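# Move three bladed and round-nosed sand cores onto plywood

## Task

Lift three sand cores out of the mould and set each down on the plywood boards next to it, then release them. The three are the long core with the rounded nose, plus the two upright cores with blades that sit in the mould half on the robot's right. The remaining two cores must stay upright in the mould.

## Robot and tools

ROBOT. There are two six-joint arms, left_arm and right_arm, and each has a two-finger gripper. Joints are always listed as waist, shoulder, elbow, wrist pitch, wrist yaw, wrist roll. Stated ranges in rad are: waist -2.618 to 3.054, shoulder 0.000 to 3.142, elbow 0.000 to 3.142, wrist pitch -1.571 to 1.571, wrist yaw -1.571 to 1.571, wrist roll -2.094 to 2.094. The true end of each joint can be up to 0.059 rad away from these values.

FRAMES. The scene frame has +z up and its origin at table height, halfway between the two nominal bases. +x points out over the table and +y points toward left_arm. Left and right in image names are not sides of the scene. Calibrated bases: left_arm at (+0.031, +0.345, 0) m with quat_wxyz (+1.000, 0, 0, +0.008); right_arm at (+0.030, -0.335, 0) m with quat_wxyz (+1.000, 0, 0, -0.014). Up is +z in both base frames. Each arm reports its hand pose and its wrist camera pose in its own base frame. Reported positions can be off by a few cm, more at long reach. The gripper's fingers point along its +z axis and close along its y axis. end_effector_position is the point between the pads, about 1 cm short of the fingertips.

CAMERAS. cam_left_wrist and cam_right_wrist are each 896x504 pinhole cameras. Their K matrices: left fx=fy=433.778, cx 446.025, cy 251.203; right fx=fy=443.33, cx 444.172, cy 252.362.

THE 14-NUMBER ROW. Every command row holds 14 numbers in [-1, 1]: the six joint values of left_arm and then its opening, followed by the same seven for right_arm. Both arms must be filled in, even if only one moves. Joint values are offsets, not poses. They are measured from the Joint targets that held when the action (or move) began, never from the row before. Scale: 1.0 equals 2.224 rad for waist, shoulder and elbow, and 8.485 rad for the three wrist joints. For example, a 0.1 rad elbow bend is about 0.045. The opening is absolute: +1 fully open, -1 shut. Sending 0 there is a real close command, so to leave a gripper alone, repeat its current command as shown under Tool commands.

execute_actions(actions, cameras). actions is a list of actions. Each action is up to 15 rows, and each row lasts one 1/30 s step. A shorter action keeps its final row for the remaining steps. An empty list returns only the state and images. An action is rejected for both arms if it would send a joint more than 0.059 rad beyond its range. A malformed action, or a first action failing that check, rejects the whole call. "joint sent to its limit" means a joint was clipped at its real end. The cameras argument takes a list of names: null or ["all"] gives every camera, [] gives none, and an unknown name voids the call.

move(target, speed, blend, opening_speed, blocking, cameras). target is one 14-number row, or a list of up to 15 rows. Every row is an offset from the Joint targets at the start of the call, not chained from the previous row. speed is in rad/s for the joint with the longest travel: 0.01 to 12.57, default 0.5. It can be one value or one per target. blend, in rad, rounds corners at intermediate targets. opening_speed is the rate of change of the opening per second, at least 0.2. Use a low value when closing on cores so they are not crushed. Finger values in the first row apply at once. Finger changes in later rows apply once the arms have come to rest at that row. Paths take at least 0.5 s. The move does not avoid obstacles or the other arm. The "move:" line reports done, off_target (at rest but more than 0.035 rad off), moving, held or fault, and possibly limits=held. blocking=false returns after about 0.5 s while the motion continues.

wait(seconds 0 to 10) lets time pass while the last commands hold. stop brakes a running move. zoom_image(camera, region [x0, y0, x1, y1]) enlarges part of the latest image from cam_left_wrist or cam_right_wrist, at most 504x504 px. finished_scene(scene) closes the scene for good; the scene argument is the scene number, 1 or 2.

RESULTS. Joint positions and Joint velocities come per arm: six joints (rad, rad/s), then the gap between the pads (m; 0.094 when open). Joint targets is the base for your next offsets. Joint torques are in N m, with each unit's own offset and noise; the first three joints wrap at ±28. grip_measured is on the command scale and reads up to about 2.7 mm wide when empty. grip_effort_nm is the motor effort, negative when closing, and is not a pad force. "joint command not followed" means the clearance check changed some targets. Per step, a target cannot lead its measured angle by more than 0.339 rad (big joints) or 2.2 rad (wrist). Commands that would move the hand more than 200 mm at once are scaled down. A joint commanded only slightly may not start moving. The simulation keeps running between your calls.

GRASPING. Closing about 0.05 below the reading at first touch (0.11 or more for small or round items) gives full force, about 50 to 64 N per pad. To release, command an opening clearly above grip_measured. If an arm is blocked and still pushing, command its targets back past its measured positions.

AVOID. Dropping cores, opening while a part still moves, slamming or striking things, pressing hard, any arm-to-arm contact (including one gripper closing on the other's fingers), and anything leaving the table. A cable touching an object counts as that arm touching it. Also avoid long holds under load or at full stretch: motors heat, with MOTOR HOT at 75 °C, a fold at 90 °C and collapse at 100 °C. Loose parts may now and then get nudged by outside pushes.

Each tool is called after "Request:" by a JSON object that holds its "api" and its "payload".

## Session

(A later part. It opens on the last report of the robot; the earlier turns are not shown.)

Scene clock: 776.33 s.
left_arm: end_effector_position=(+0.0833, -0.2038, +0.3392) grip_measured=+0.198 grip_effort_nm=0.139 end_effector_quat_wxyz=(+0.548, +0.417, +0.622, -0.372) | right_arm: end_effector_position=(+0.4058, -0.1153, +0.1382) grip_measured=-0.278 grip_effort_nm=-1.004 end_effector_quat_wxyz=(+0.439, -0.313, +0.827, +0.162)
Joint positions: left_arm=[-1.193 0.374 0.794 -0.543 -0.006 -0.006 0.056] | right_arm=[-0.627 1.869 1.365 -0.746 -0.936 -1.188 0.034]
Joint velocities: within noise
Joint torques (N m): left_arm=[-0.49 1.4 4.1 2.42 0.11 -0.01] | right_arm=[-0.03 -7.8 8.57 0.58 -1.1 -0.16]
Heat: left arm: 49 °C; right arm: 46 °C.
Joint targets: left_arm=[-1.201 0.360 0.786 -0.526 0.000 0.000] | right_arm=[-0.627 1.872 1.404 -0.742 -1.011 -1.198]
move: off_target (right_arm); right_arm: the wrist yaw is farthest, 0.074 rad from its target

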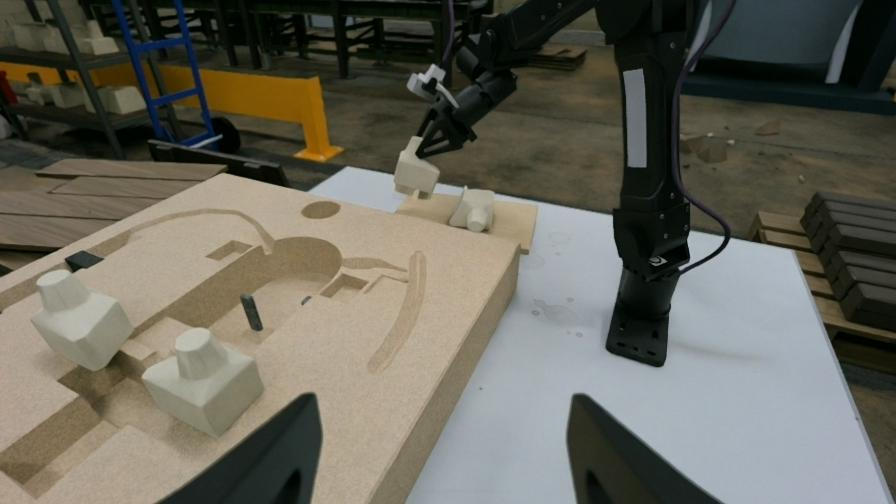

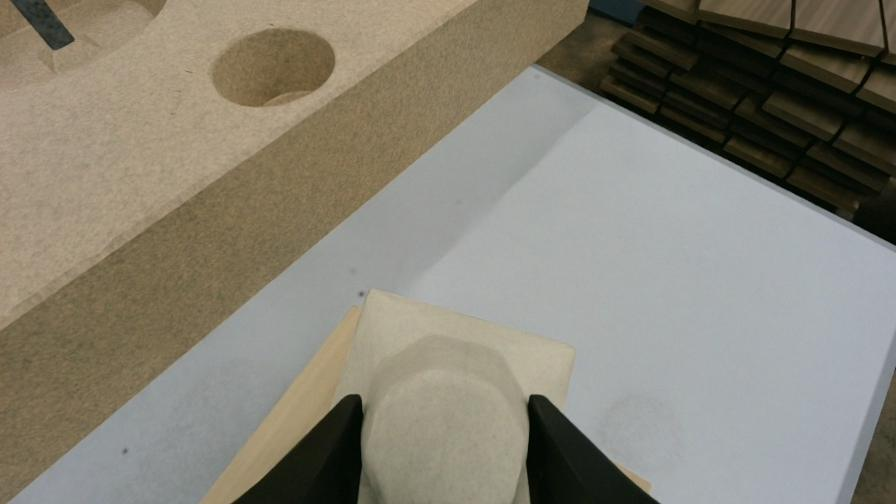

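Request:
{"api": "move", "payload": {"target": [0,0,0,0,0,0,0.2,0,0.0054,-0.0292,0.0047,0,0,-0.5], "speed": 0.1, "cameras": []}}

Request:
{"api": "move", "payload": {"target": [0,0,0,0,0,0,0.2,0,0.002,-0.0065,0.0022,0,0,-0.5], "speed": 0.1}}

Request:
{"api": "zoom_image", "payload": {"camera": "cam_left_wrist", "region": [370, 100, 560, 260]}}

Scene clock: 781.63 s.
left_arm: end_effector_position=(+0.0833, -0.2038, +0.3392) grip_measured=+0.198 grip_effort_nm=0.134 end_effector_quat_wxyz=(+0.548, +0.417, +0.622, -0.372) | right_arm: end_effector_position=(+0.4020, -0.1125, +0.1253) grip_measured=-0.278 grip_effort_nm=-1.004 end_effector_quat_wxyz=(+0.431, -0.307, +0.830, +0.174)
Joint positions: left_arm=[-1.193 0.374 0.794 -0.543 -0.006 -0.006 0.056] | right_arm=[-0.627 1.883 1.337 -0.736 -0.937 -1.188 0.034]
Joint velocities: within noise
Joint torques (N m): left_arm=[-0.57 1.33 4.16 2.42 0.09 0.01] | right_arm=[-0.08 -8.01 5.5 0.84 -1.09 -0.16]
Heat: left arm: 49 °C; right arm: 45 °C.
Joint targets: left_arm=[-1.201 0.360 0.786 -0.526 0.000 0.000] | right_arm=[-0.627 1.884 1.339 -0.702 -1.011 -1.198]
move: off_target (right_arm); right_arm: the wrist yaw is farthest, 0.074 rad from its target
No camera images: "cameras" was empty.

Scene clock: 782.50 s.
left_arm: end_effector_position=(+0.0833, -0.2038, +0.3392) grip_measured=+0.198 grip_effort_nm=0.139 end_effector_quat_wxyz=(+0.548, +0.417, +0.622, -0.372) | right_arm: end_effector_position=(+0.4019, -0.1124, +0.1225) grip_measured=-0.278 grip_effort_nm=-1.004 end_effector_quat_wxyz=(+0.432, -0.308, +0.830, +0.172)
Joint positions: left_arm=[-1.193 0.374 0.794 -0.543 -0.006 -0.006 0.056] | right_arm=[-0.627 1.883 1.324 -0.717 -0.937 -1.188 0.034]
Joint velocities: within noise
Joint torques (N m): left_arm=[-0.51 1.43 4.15 2.42 0.09 -0.02] | right_arm=[-0.08 -7.68 5.37 0.86 -1.09 -0.16]
Heat: left arm: 49 °C; right arm: 45 °C.
Joint targets: left_arm=[-1.201 0.360 0.786 -0.526 0.000 0.000] | right_arm=[-0.627 1.889 1.324 -0.684 -1.011 -1.198]
move: off_target (right_arm); right_arm: the wrist yaw is farthest, 0.074 rad from its target

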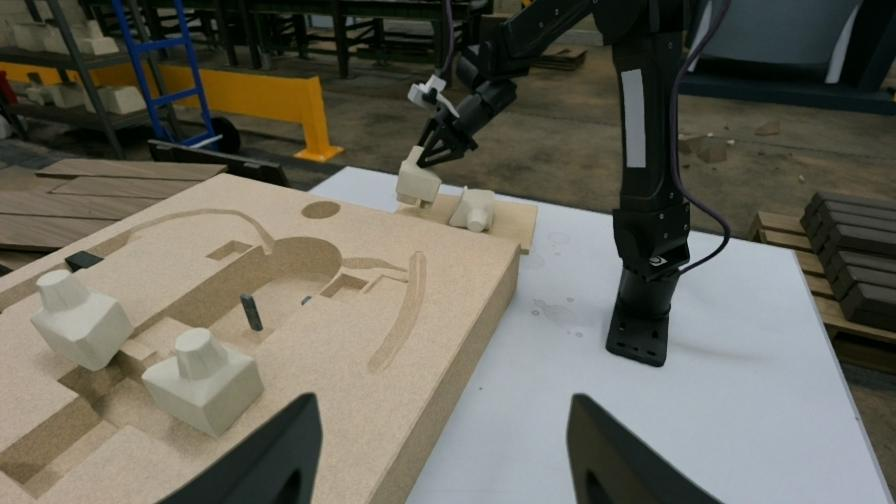

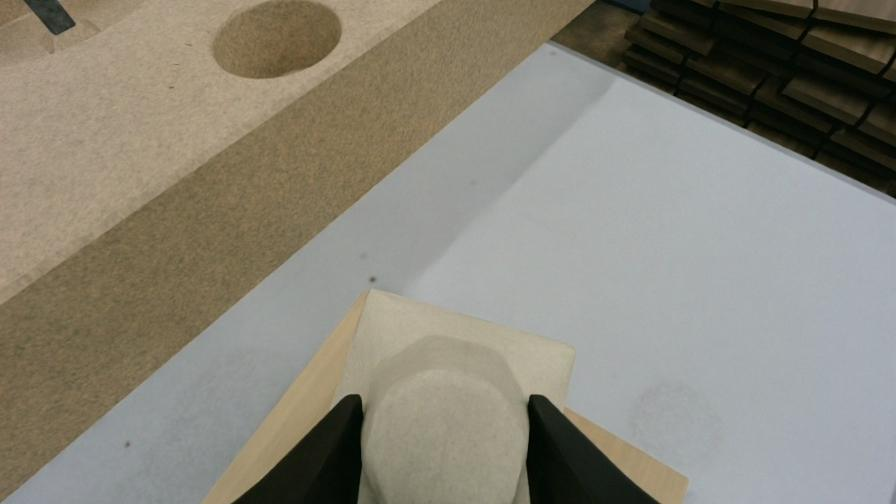

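Scaled by 2.653.

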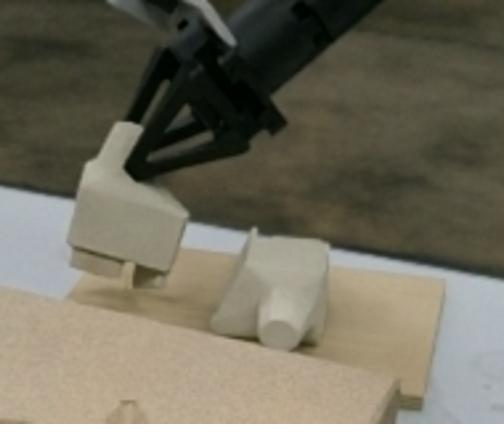

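Request:
{"api": "move", "payload": {"target": [0,0,0,0,0,0,0.2,-0.0325,0.0065,-0.0052,-0.0084,-0.0018,-0.0141,-0.5], "speed": 0.08}}

Request:
{"api": "zoom_image", "payload": {"camera": "cam_left_wrist", "region": [370, 100, 560, 260]}}

Request:
{"api": "move", "payload": {"target": [0,0,0,0,0,0,0.2,-0.0325,0.0065,-0.0052,-0.0084,-0.0018,-0.0141,-0.5], "speed": 0.08}}

Request:
{"api": "zoom_image", "payload": {"camera": "cam_left_wrist", "region": [370, 100, 560, 260]}}

Scene clock: 790.67 s.
left_arm: end_effector_position=(+0.0833, -0.2038, +0.3392) grip_measured=+0.198 grip_effort_nm=0.134 end_effector_quat_wxyz=(+0.548, +0.417, +0.622, -0.372) | right_arm: end_effector_position=(+0.3897, -0.1311, +0.1190) grip_measured=-0.278 grip_effort_nm=-0.999 end_effector_quat_wxyz=(+0.446, -0.320, +0.821, +0.159)
Joint positions: left_arm=[-1.193 0.374 0.794 -0.543 -0.006 -0.006 0.056] | right_arm=[-0.692 1.896 1.318 -0.748 -0.967 -1.305 0.034]
Joint velocities: within noise
Joint torques (N m): left_arm=[-0.58 1.42 4.11 2.41 0.1 -0.01] | right_arm=[-0.72 -7.5 4.83 0.41 -0.96 -0.16]
Heat: left arm: 49 °C; right arm: 44 °C.
Joint targets: left_arm=[-1.201 0.360 0.786 -0.526 0.000 0.000] | right_arm=[-0.700 1.903 1.313 -0.755 -1.026 -1.318]
move: off_target (right_arm); right_arm: the wrist yaw is farthest, 0.060 rad from its target

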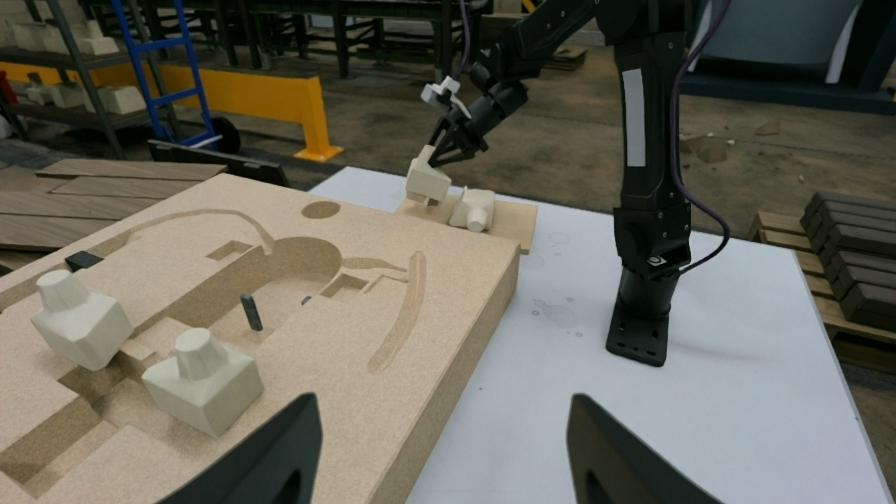

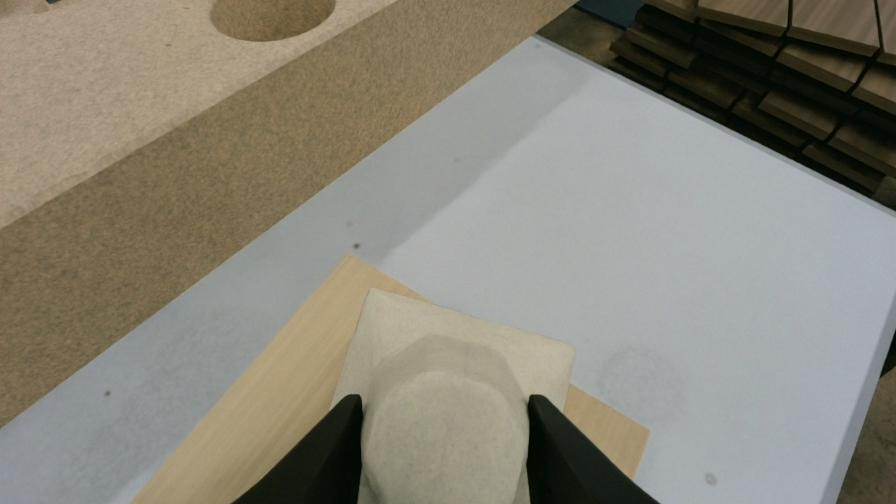

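Scaled by 2.653.

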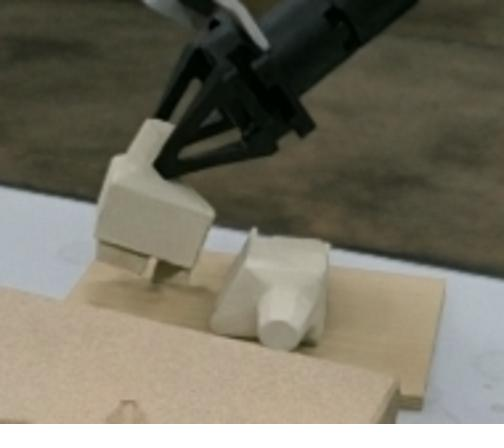

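Scene clock: 792.67 s.
left_arm: end_effector_position=(+0.0833, -0.2038, +0.3392) grip_measured=+0.198 grip_effort_nm=0.139 end_effector_quat_wxyz=(+0.548, +0.417, +0.622, -0.372) | right_arm: end_effector_position=(+0.3729, -0.1457, +0.1175) grip_measured=-0.278 grip_effort_nm=-1.009 end_effector_quat_wxyz=(+0.462, -0.323, +0.811, +0.156)
Joint positions: left_arm=[-1.193 0.374 0.794 -0.543 -0.006 -0.006 0.056] | right_arm=[-0.762 1.905 1.309 -0.807 -1.009 -1.428 0.034]
Joint velocities: within noise
Joint torques (N m): left_arm=[-0.54 1.37 4.11 2.41 0.1 0.01] | right_arm=[-0.92 -7.04 4.49 0.16 -0.71 -0.15]
Heat: left arm: 49 °C; right arm: 44 °C.
Joint targets: left_arm=[-1.201 0.360 0.786 -0.526 0.000 0.000] | right_arm=[-0.772 1.918 1.301 -0.826 -1.041 -1.438]
move: done

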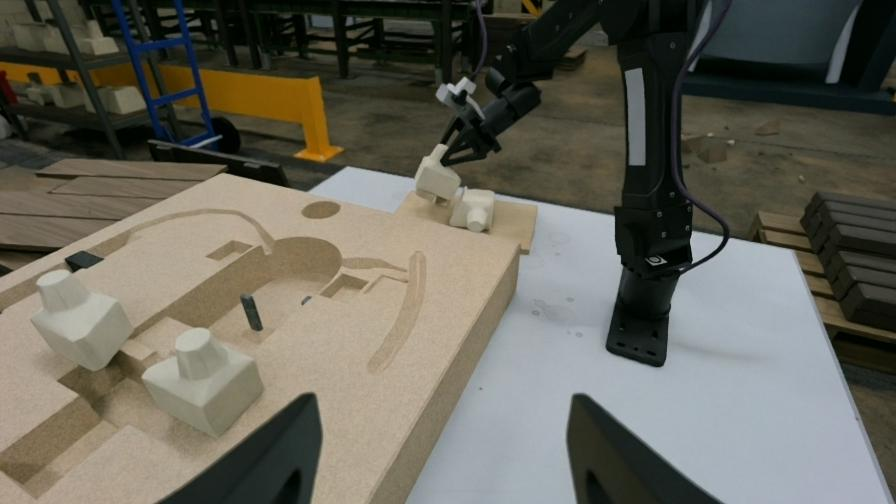

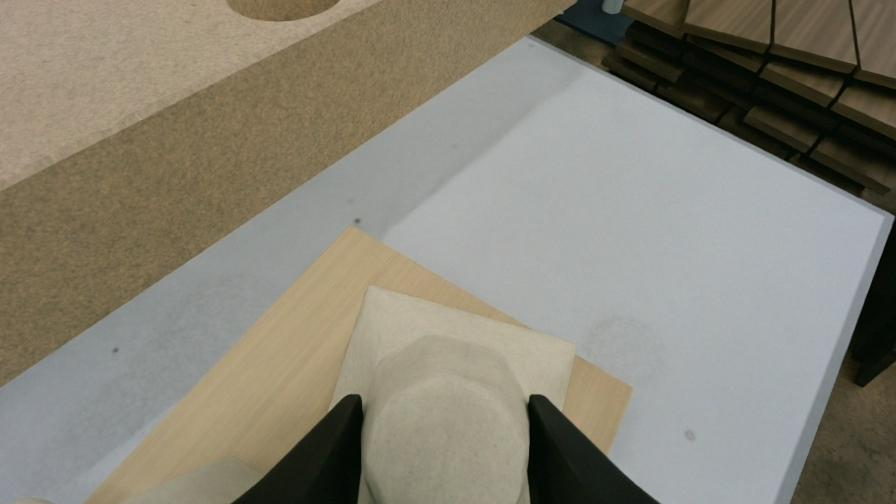

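Scaled by 2.653.

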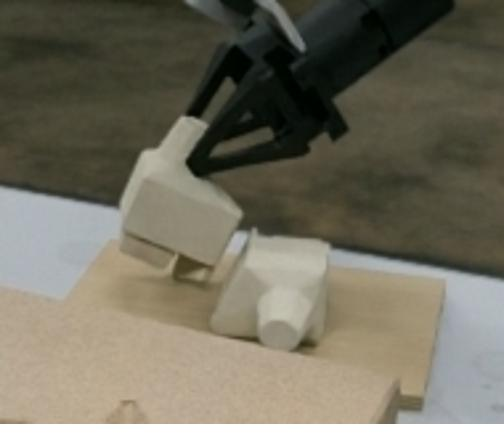

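Request:
{"api": "move", "payload": {"target": [[0,0,0,0,0,0,0.2,0,0,0.03,-0.005,0,0,-0.5],[0,0,0,0,0,0,0.2,-0.0036,0.0036,-0.0216,0.0235,-0.0349,0.0114,-0.5]], "speed": 0.3}}

Request:
{"api": "zoom_image", "payload": {"camera": "cam_left_wrist", "region": [370, 100, 560, 260]}}

Scene clock: 813.07 s.
left_arm: end_effector_position=(+0.0833, -0.2038, +0.3392) grip_measured=+0.198 grip_effort_nm=0.139 end_effector_quat_wxyz=(+0.548, +0.417, +0.622, -0.372) | right_arm: end_effector_position=(+0.3845, -0.1373, +0.1381) grip_measured=-0.278 grip_effort_nm=-1.009 end_effector_quat_wxyz=(+0.554, -0.296, +0.753, +0.197)
Joint positions: left_arm=[-1.193 0.374 0.794 -0.543 -0.006 -0.006 0.056] | right_arm=[-0.772 1.923 1.253 -0.654 -1.246 -1.342 0.034]
Joint velocities: within noise
Joint torques (N m): left_arm=[-0.53 1.4 4.11 2.42 0.08 0.01] | right_arm=[-0.65 -7.88 5.05 0.68 -1.34 0]
Heat: left arm: 49 °C; right arm: 42 °C.
Joint targets: left_arm=[-1.201 0.360 0.786 -0.526 0.000 0.000] | right_arm=[-0.780 1.926 1.253 -0.627 -1.337 -1.341]
move: off_target (right_arm); right_arm: the wrist yaw is farthest, 0.091 rad from its target

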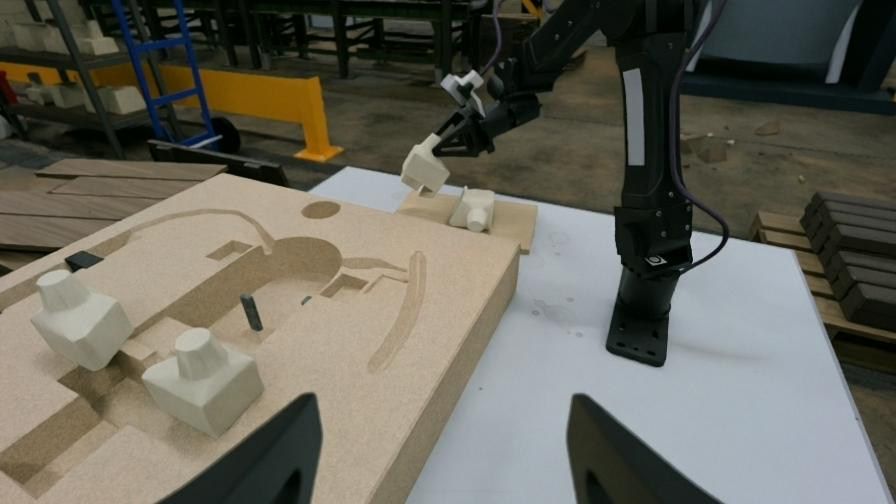

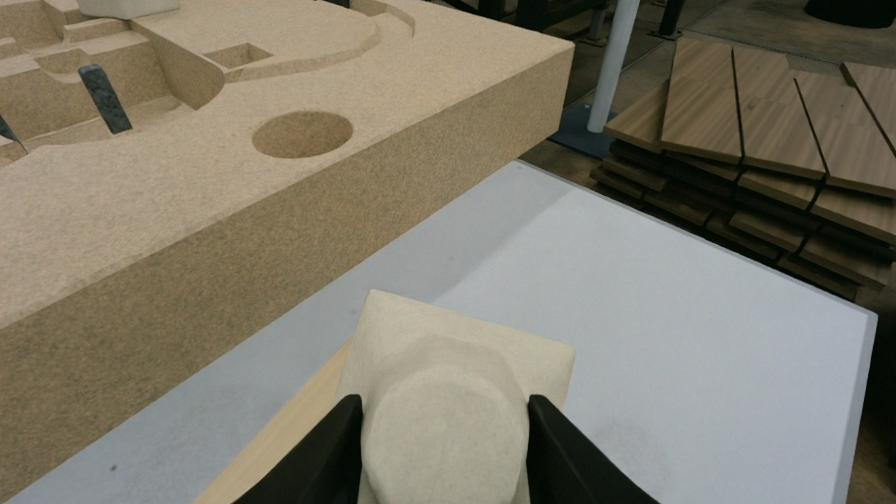

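Scaled by 2.653.

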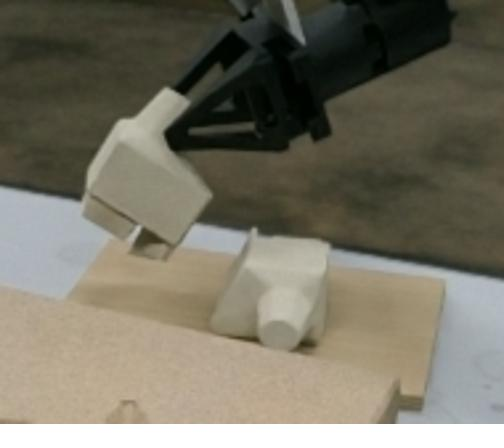

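Request:
{"api": "move", "payload": {"target": [0,0,0,0,0,0,0.2,0,0.006,-0.0192,0.0063,0,0,-0.5], "speed": 0.1, "cameras": []}}

Request:
{"api": "move", "payload": {"target": [0,0,0,0,0,0,0.2,0,0.002,-0.0065,0.0022,0,0,-0.5], "speed": 0.1}}

Request:
{"api": "zoom_image", "payload": {"camera": "cam_left_wrist", "region": [370, 100, 560, 260]}}

Scene clock: 821.93 s.
left_arm: end_effector_position=(+0.0833, -0.2038, +0.3392) grip_measured=+0.198 grip_effort_nm=0.134 end_effector_quat_wxyz=(+0.548, +0.417, +0.622, -0.372) | right_arm: end_effector_position=(+0.3822, -0.1349, +0.1246) grip_measured=-0.278 grip_effort_nm=-1.004 end_effector_quat_wxyz=(+0.554, -0.295, +0.753, +0.199)
Joint positions: left_arm=[-1.193 0.374 0.794 -0.543 -0.006 -0.006 0.056] | right_arm=[-0.772 1.936 1.21 -0.6 -1.248 -1.341 0.034]
Joint velocities: within noise
Joint torques (N m): left_arm=[-0.57 1.37 4.14 2.42 0.08 -0.02] | right_arm=[-0.66 -7.87 4.92 0.66 -1.32 -0.03]
Heat: left arm: 49 °C; right arm: 42 °C.
Joint targets: left_arm=[-1.201 0.360 0.786 -0.526 0.000 0.000] | right_arm=[-0.780 1.939 1.210 -0.573 -1.337 -1.341]
move: off_target (right_arm); right_arm: the wrist yaw is farthest, 0.089 rad from its target
No camera images: "cameras" was empty.

Scene clock: 822.80 s.
left_arm: end_effector_position=(+0.0833, -0.2038, +0.3392) grip_measured=+0.198 grip_effort_nm=0.134 end_effector_quat_wxyz=(+0.548, +0.417, +0.622, -0.372) | right_arm: end_effector_position=(+0.3815, -0.1342, +0.1218) grip_measured=-0.278 grip_effort_nm=-1.004 end_effector_quat_wxyz=(+0.555, -0.296, +0.752, +0.197)
Joint positions: left_arm=[-1.193 0.374 0.794 -0.543 -0.006 -0.006 0.056] | right_arm=[-0.772 1.936 1.197 -0.582 -1.249 -1.341 0.034]
Joint velocities: within noise
Joint torques (N m): left_arm=[-0.55 1.36 4.12 2.41 0.1 -0.01] | right_arm=[-0.65 -7.47 4.82 0.68 -1.31 -0.03]
Heat: left arm: 49 °C; right arm: 42 °C.
Joint targets: left_arm=[-1.201 0.360 0.786 -0.526 0.000 0.000] | right_arm=[-0.780 1.943 1.196 -0.554 -1.337 -1.341]
move: off_target (right_arm); right_arm: the wrist yaw is farthest, 0.088 rad from its target

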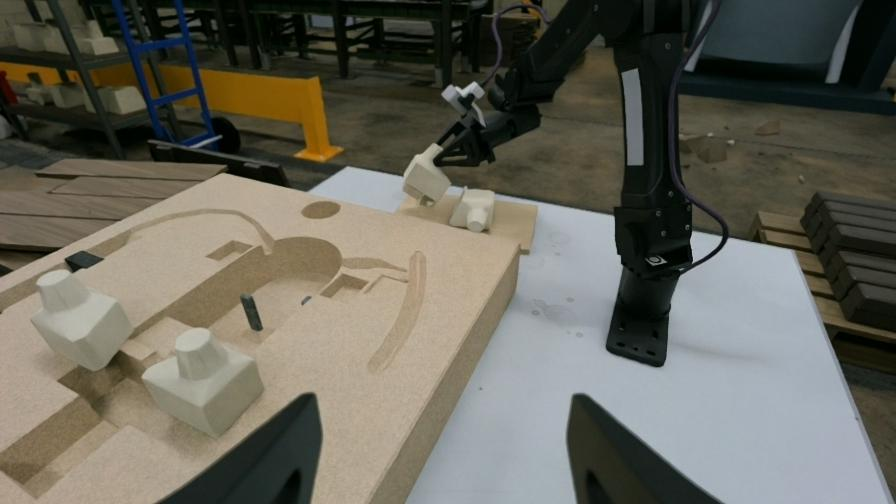

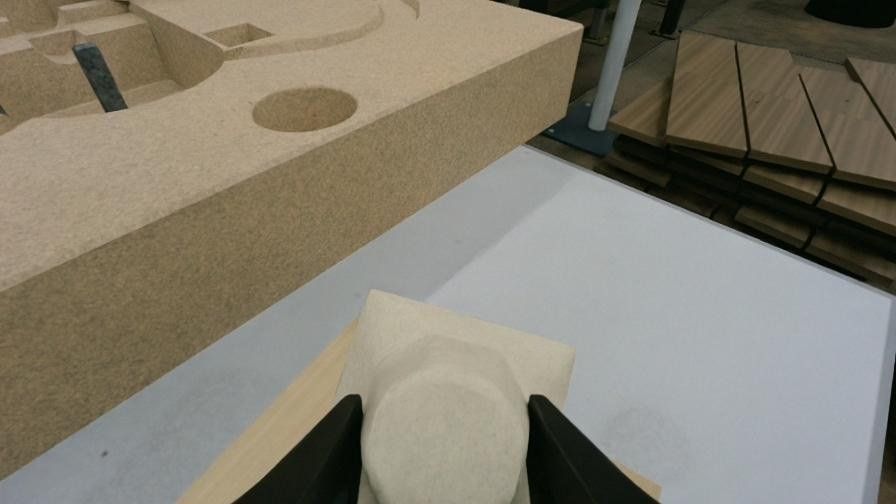

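Scaled by 2.653.

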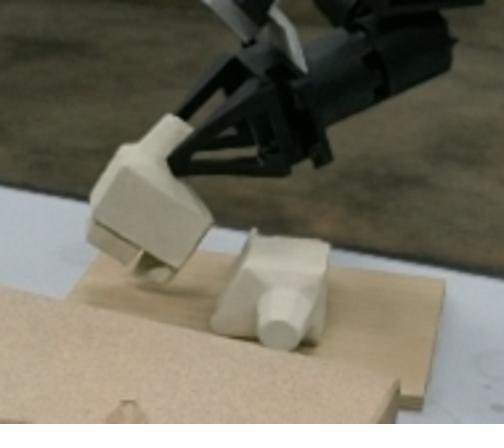

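Request:
{"api": "move", "payload": {"target": [0,0,0,0,0,0,0.2,-0.0154,0.018,0.0115,-0.0116,-0.0005,-0.0129,-0.5], "speed": 0.08}}

Request:
{"api": "zoom_image", "payload": {"camera": "cam_left_wrist", "region": [370, 100, 560, 260]}}

Request:
{"api": "move", "payload": {"target": [0,0,0,0,0,0,0.2,-0.0154,0.018,0.0115,-0.0116,-0.0005,-0.0129,-0.5], "speed": 0.08}}

Request:
{"api": "zoom_image", "payload": {"camera": "cam_left_wrist", "region": [370, 100, 560, 260]}}

Scene clock: 828.70 s.
left_arm: end_effector_position=(+0.0833, -0.2038, +0.3392) grip_measured=+0.198 grip_effort_nm=0.129 end_effector_quat_wxyz=(+0.548, +0.417, +0.622, -0.372) | right_arm: end_effector_position=(+0.3731, -0.1416, +0.1130) grip_measured=-0.278 grip_effort_nm=-1.009 end_effector_quat_wxyz=(+0.565, -0.297, +0.744, +0.196)
Joint positions: left_arm=[-1.193 0.374 0.794 -0.543 -0.006 -0.006 0.056] | right_arm=[-0.807 1.973 1.197 -0.628 -1.279 -1.442 0.034]
Joint velocities: within noise
Joint torques (N m): left_arm=[-0.54 1.4 4.04 2.43 0.1 0.01] | right_arm=[-0.59 -7.36 6.69 0.11 -1.07 -0.08]
Heat: left arm: 49 °C; right arm: 42 °C.
Joint targets: left_arm=[-1.201 0.360 0.786 -0.526 0.000 0.000] | right_arm=[-0.814 1.984 1.222 -0.653 -1.341 -1.450]
move: off_target (right_arm); right_arm: the wrist yaw is farthest, 0.063 rad from its target

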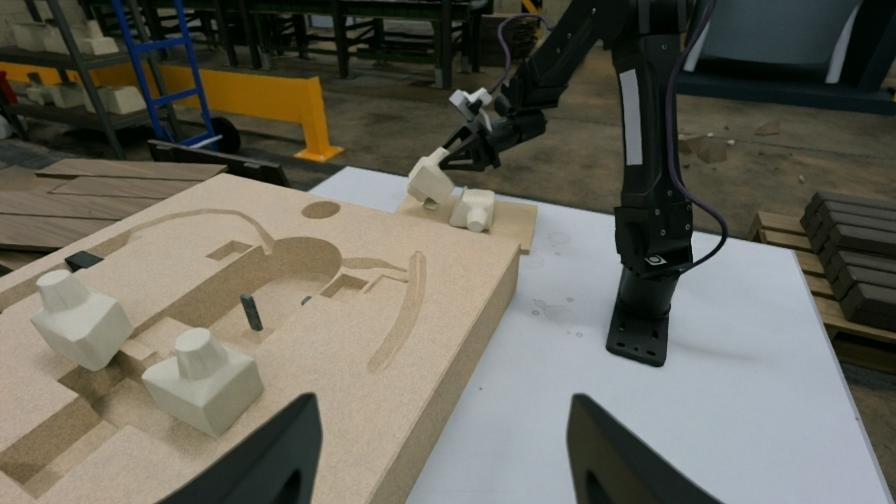

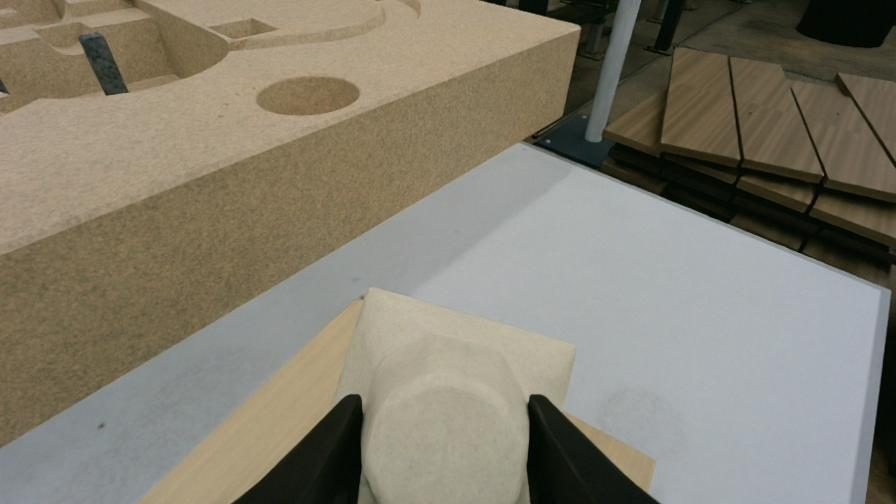

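Scaled by 2.653.

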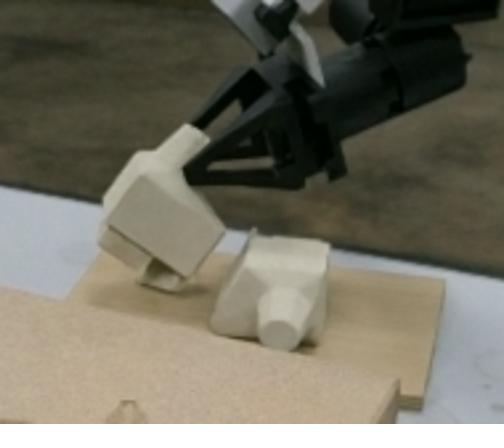

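Scene clock: 830.57 s.
left_arm: end_effector_position=(+0.0833, -0.2038, +0.3392) grip_measured=+0.198 grip_effort_nm=0.139 end_effector_quat_wxyz=(+0.548, +0.417, +0.622, -0.372) | right_arm: end_effector_position=(+0.3654, -0.1476, +0.1098) grip_measured=-0.278 grip_effort_nm=-0.999 end_effector_quat_wxyz=(+0.574, -0.293, +0.738, +0.202)
Joint positions: left_arm=[-1.193 0.374 0.794 -0.543 -0.006 -0.006 0.056] | right_arm=[-0.839 2.01 1.222 -0.725 -1.307 -1.552 0.034]
Joint velocities: within noise
Joint torques (N m): left_arm=[-0.57 1.31 4.14 2.42 0.11 0.02] | right_arm=[-0.85 -7.24 6.57 -0.02 -0.84 -0.11]
Heat: left arm: 49 °C; right arm: 41 °C.
Joint targets: left_arm=[-1.201 0.360 0.786 -0.526 0.000 0.000] | right_arm=[-0.848 2.024 1.247 -0.751 -1.346 -1.560]
move: off_target (right_arm); right_arm: the wrist yaw is farthest, 0.038 rad from its target

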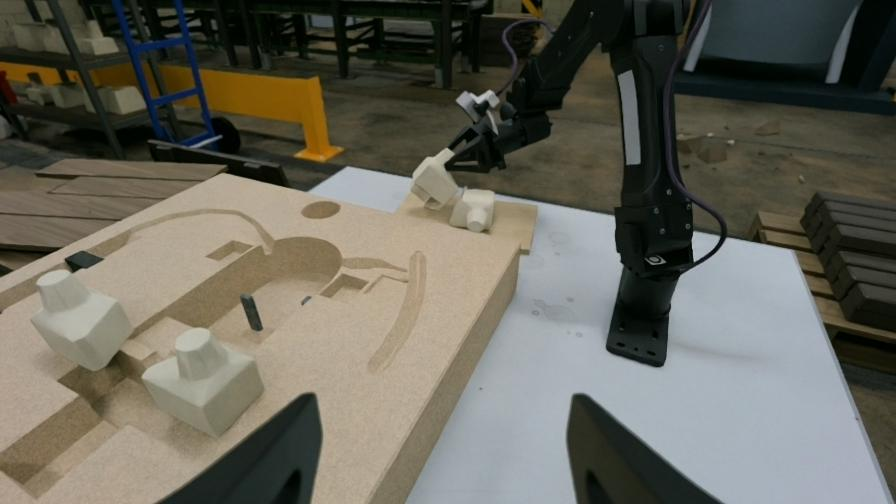

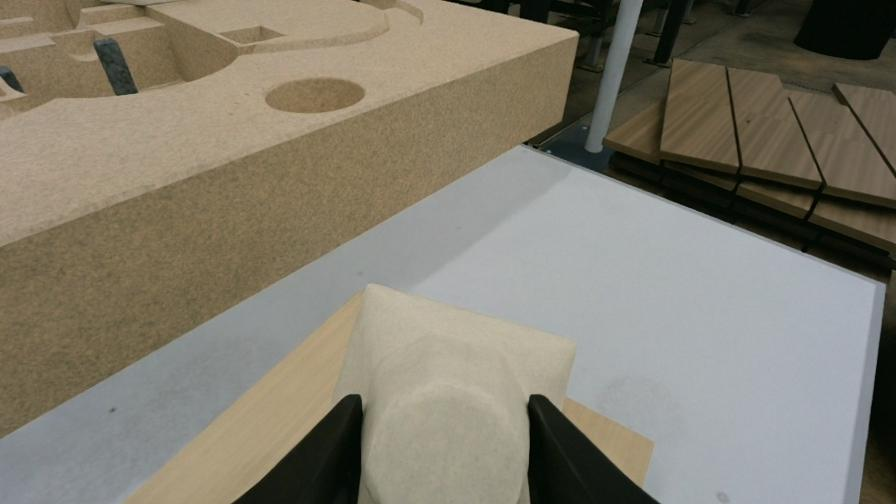

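Scaled by 2.653.

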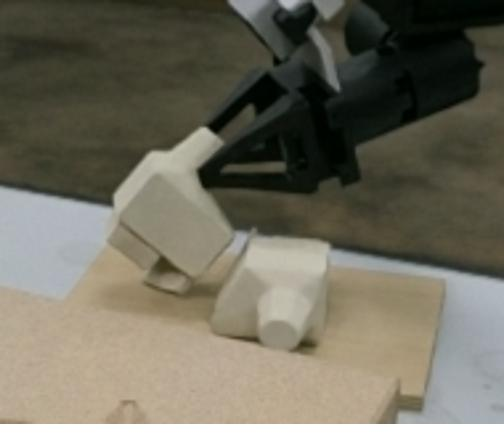

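Request:
{"api": "move", "payload": {"target": [0,0,0,0,0,0,0.2,-0.0166,0.036,0.0423,-0.0167,0.0025,-0.0133,-0.5], "speed": 0.08}}

Request:
{"api": "zoom_image", "payload": {"camera": "cam_left_wrist", "region": [370, 100, 560, 260]}}

Request:
{"api": "move", "payload": {"target": [0,0,0,0,0,0,0.2,-0.0166,0.036,0.0423,-0.0167,0.0025,-0.0133,-0.5], "speed": 0.08}}

Request:
{"api": "zoom_image", "payload": {"camera": "cam_left_wrist", "region": [370, 100, 560, 260]}}

Scene clock: 842.03 s.
left_arm: end_effector_position=(+0.0833, -0.2038, +0.3392) grip_measured=+0.198 grip_effort_nm=0.139 end_effector_quat_wxyz=(+0.548, +0.417, +0.622, -0.372) | right_arm: end_effector_position=(+0.3621, -0.1608, +0.1054) grip_measured=-0.279 grip_effort_nm=-0.999 end_effector_quat_wxyz=(+0.570, -0.275, +0.742, +0.221)
Joint positions: left_arm=[-1.193 0.374 0.794 -0.543 -0.006 -0.006 0.056] | right_arm=[-0.871 2.086 1.314 -0.894 -1.314 -1.654 0.034]
Joint velocities: left_arm=[0.017 -0.022 -0.002 -0.007 -0.183 0.051 0] | right_arm=[within noise]
Joint torques (N m): left_arm=[-0.59 1.33 4.07 2.42 0.11 -0.01] | right_arm=[-1.24 -7.36 6.63 0 -0.57 -0.28]
Heat: left arm: 50 °C; right arm: 41 °C.
Joint targets: left_arm=[-1.201 0.360 0.786 -0.526 0.000 0.000] | right_arm=[-0.885 2.104 1.341 -0.893 -1.325 -1.673]
move: done

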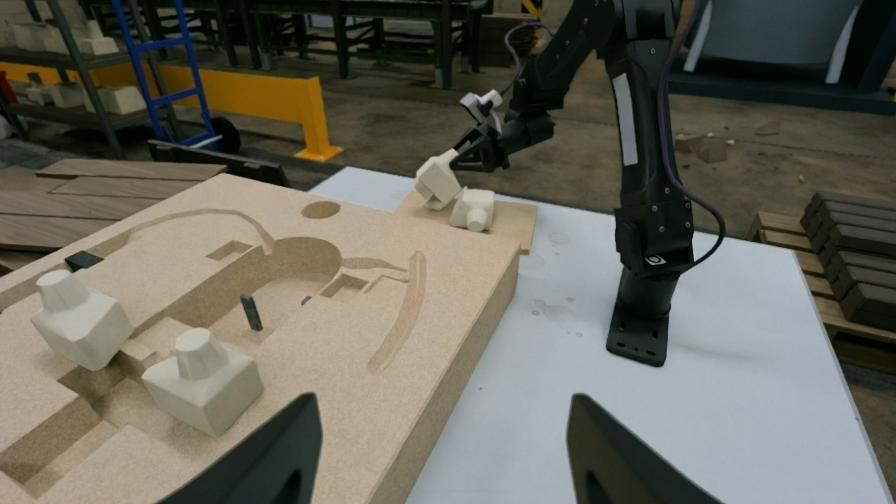

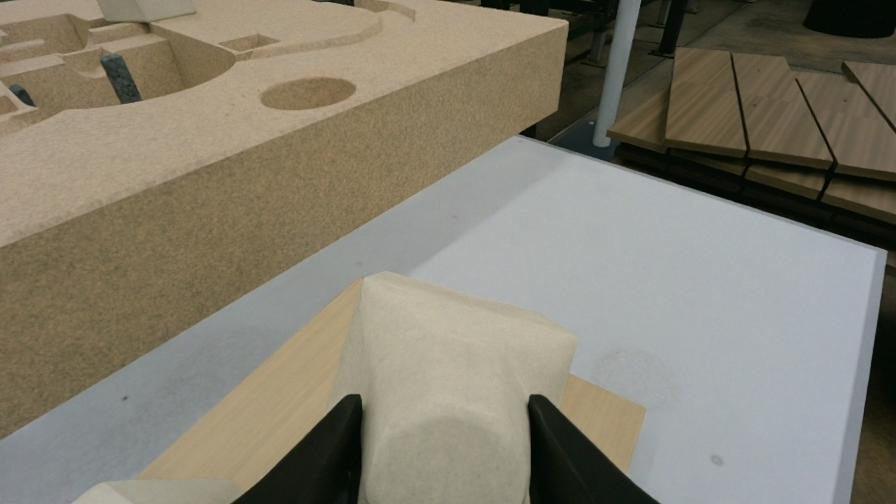

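Scaled by 2.653.

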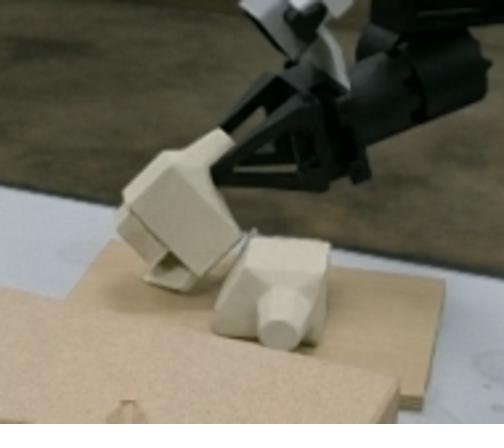

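Scene clock: 844.27 s.
left_arm: end_effector_position=(+0.0833, -0.2038, +0.3392) grip_measured=+0.198 grip_effort_nm=0.134 end_effector_quat_wxyz=(+0.548, +0.417, +0.622, -0.372) | right_arm: end_effector_position=(+0.3589, -0.1772, +0.1005) grip_measured=-0.280 grip_effort_nm=-1.009 end_effector_quat_wxyz=(+0.568, -0.264, +0.745, +0.229)
Joint positions: left_arm=[-1.193 0.374 0.794 -0.543 -0.006 -0.006 0.056] | right_arm=[-0.907 2.164 1.409 -1.043 -1.313 -1.763 0.034]
Joint velocities: within noise
Joint torques (N m): left_arm=[-0.5 1.32 4.03 2.41 0.1 0.02] | right_arm=[-1.4 -7.66 6.42 -0.12 -0.36 -0.29]
Heat: left arm: 50 °C; right arm: 41 °C.
Joint targets: left_arm=[-1.201 0.360 0.786 -0.526 0.000 0.000] | right_arm=[-0.922 2.184 1.435 -1.035 -1.303 -1.785]
move: done

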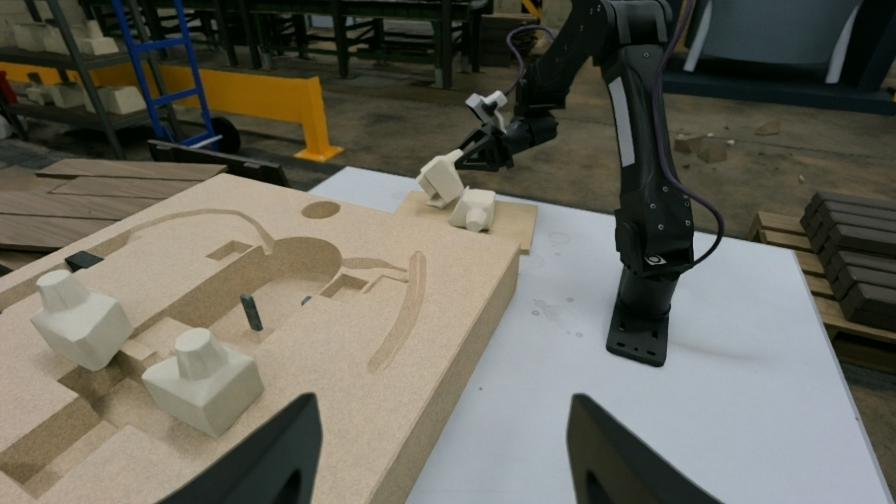

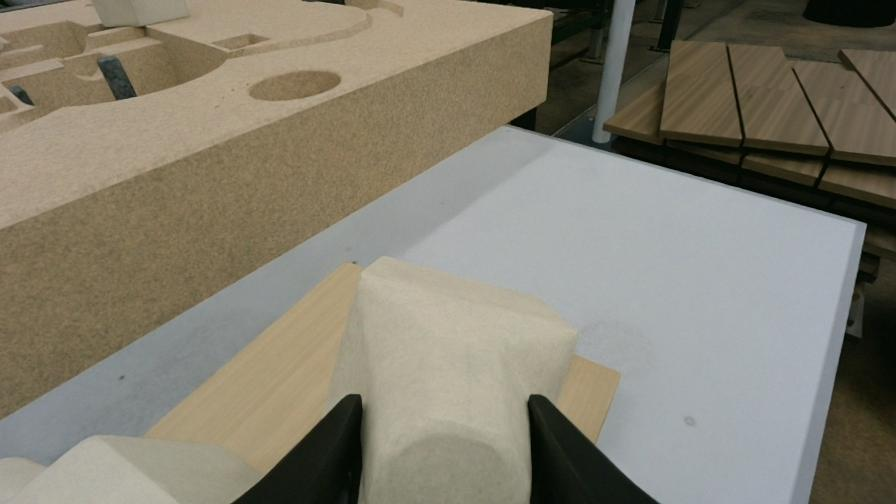

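Scaled by 2.653.

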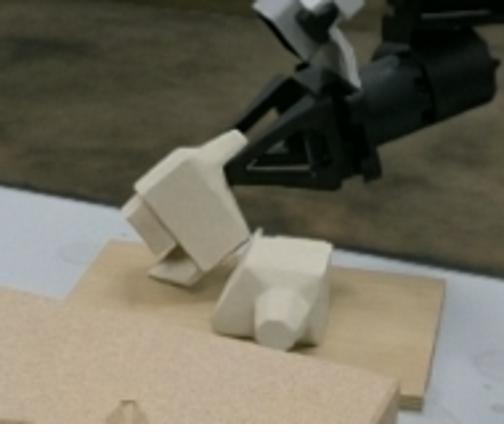

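Request:
{"api": "move", "payload": {"target": [0,0,0,0,0,0,0.2,-0.0151,0.0256,0.0094,-0.0047,0.0039,-0.012,-0.5], "speed": 0.08}}

Request:
{"api": "zoom_image", "payload": {"camera": "cam_left_wrist", "region": [370, 100, 560, 260]}}

Request:
{"api": "move", "payload": {"target": [0,0,0,0,0,0,0.2,-0.0151,0.0256,0.0094,-0.0047,0.0039,-0.012,-0.5], "speed": 0.08}}

Request:
{"api": "zoom_image", "payload": {"camera": "cam_left_wrist", "region": [370, 100, 560, 260]}}

Scene clock: 854.37 s.
left_arm: end_effector_position=(+0.0833, -0.2038, +0.3392) grip_measured=+0.198 grip_effort_nm=0.134 end_effector_quat_wxyz=(+0.548, +0.417, +0.622, -0.372) | right_arm: end_effector_position=(+0.3477, -0.1904, +0.0819) grip_measured=-0.284 grip_effort_nm=-0.999 end_effector_quat_wxyz=(+0.561, -0.265, +0.752, +0.220)
Joint positions: left_arm=[-1.193 0.374 0.794 -0.543 -0.006 -0.006 0.056] | right_arm=[-0.949 2.22 1.431 -1.095 -1.28 -1.862 0.034]
Joint velocities: within noise
Joint torques (N m): left_arm=[-0.5 1.44 4.11 2.42 0.11 0.01] | right_arm=[-0.68 -7.72 6.12 -0.09 -0.31 -0.34]
Heat: left arm: 50 °C; right arm: 40 °C.
Joint targets: left_arm=[-1.201 0.360 0.786 -0.526 0.000 0.000] | right_arm=[-0.956 2.241 1.456 -1.075 -1.270 -1.887]
move: done

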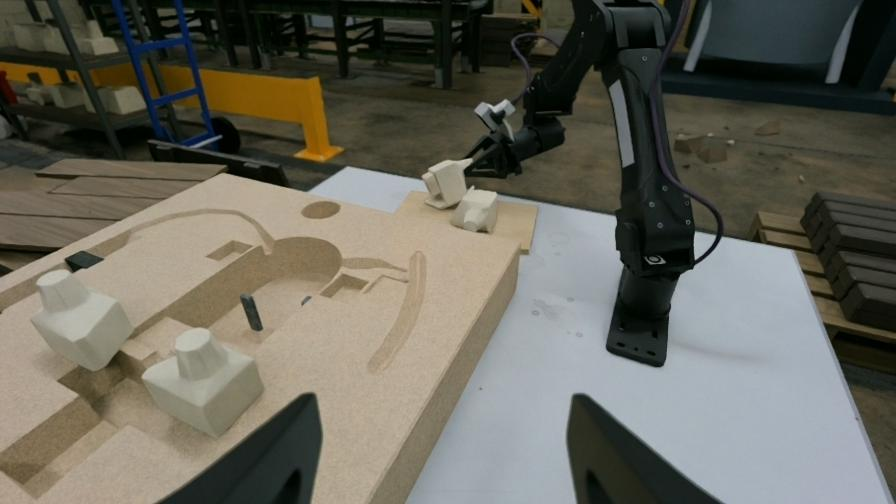

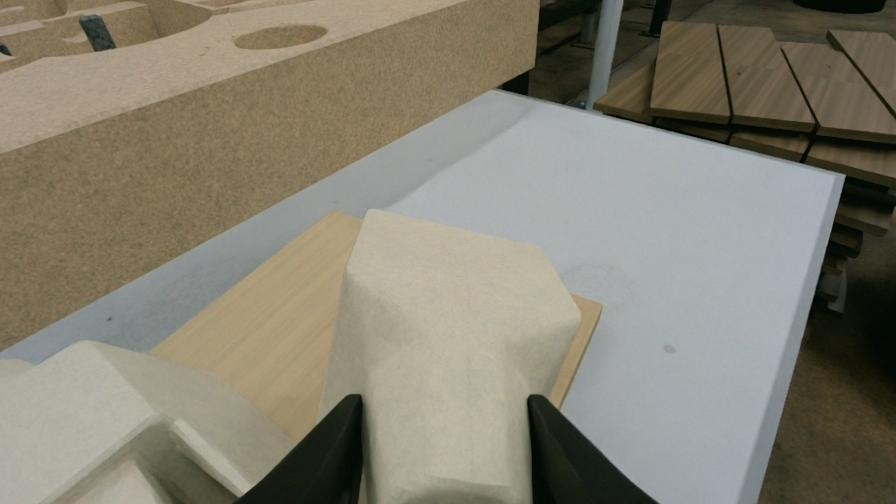

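Scaled by 2.653.

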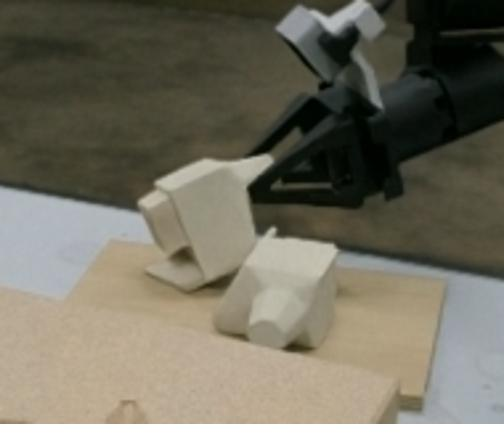

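Scene clock: 856.13 s.
left_arm: end_effector_position=(+0.0833, -0.2038, +0.3392) grip_measured=+0.198 grip_effort_nm=0.134 end_effector_quat_wxyz=(+0.548, +0.417, +0.622, -0.372) | right_arm: end_effector_position=(+0.3370, -0.1999, +0.0660) grip_measured=-0.287 grip_effort_nm=-1.004 end_effector_quat_wxyz=(+0.557, -0.267, +0.756, +0.217)
Joint positions: left_arm=[-1.193 0.374 0.794 -0.543 -0.006 -0.006 0.056] | right_arm=[-0.986 2.274 1.454 -1.148 -1.256 -1.956 0.034]
Joint velocities: within noise
Joint torques (N m): left_arm=[-0.53 1.4 4.08 2.41 0.11 0] | right_arm=[-0.35 -7.71 5.79 -0.09 -0.26 -0.44]
Heat: left arm: 50 °C; right arm: 40 °C.
Joint targets: left_arm=[-1.201 0.360 0.786 -0.526 0.000 0.000] | right_arm=[-0.990 2.298 1.477 -1.114 -1.237 -1.989]
move: done

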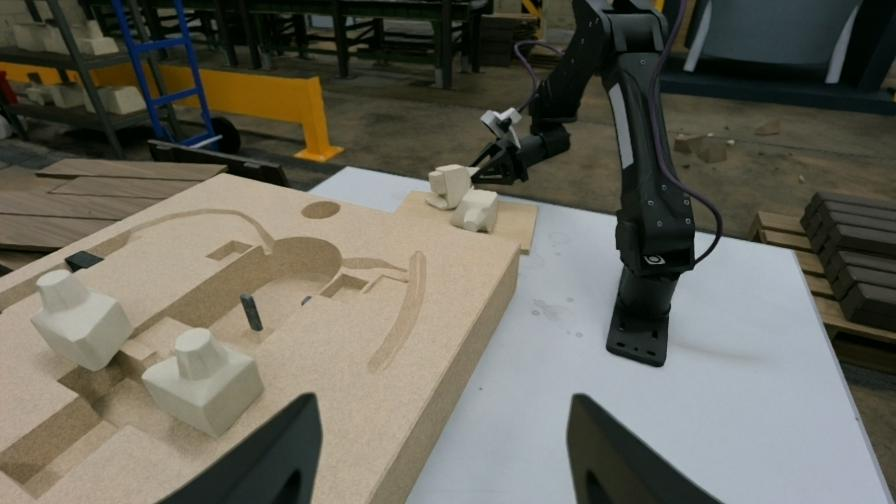

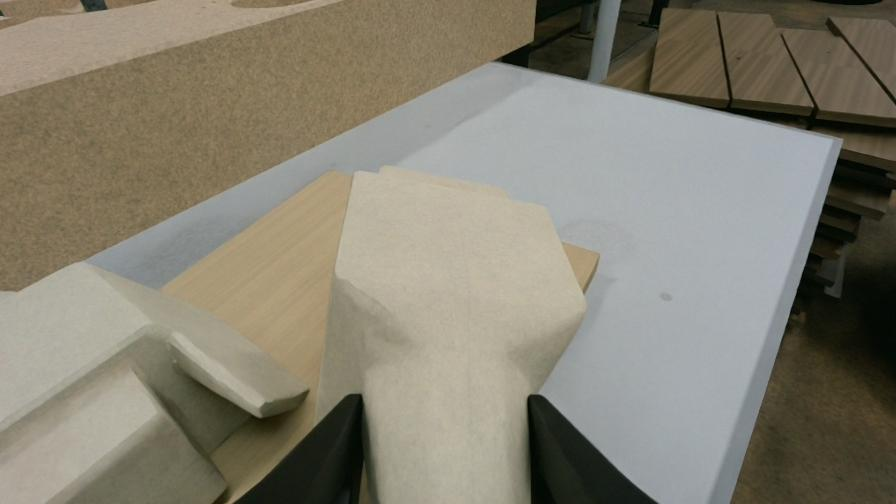

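Scaled by 2.653.

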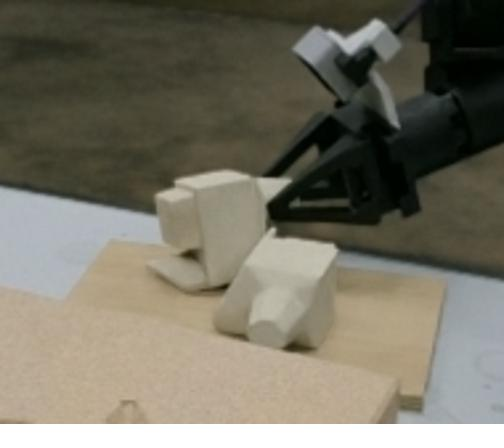

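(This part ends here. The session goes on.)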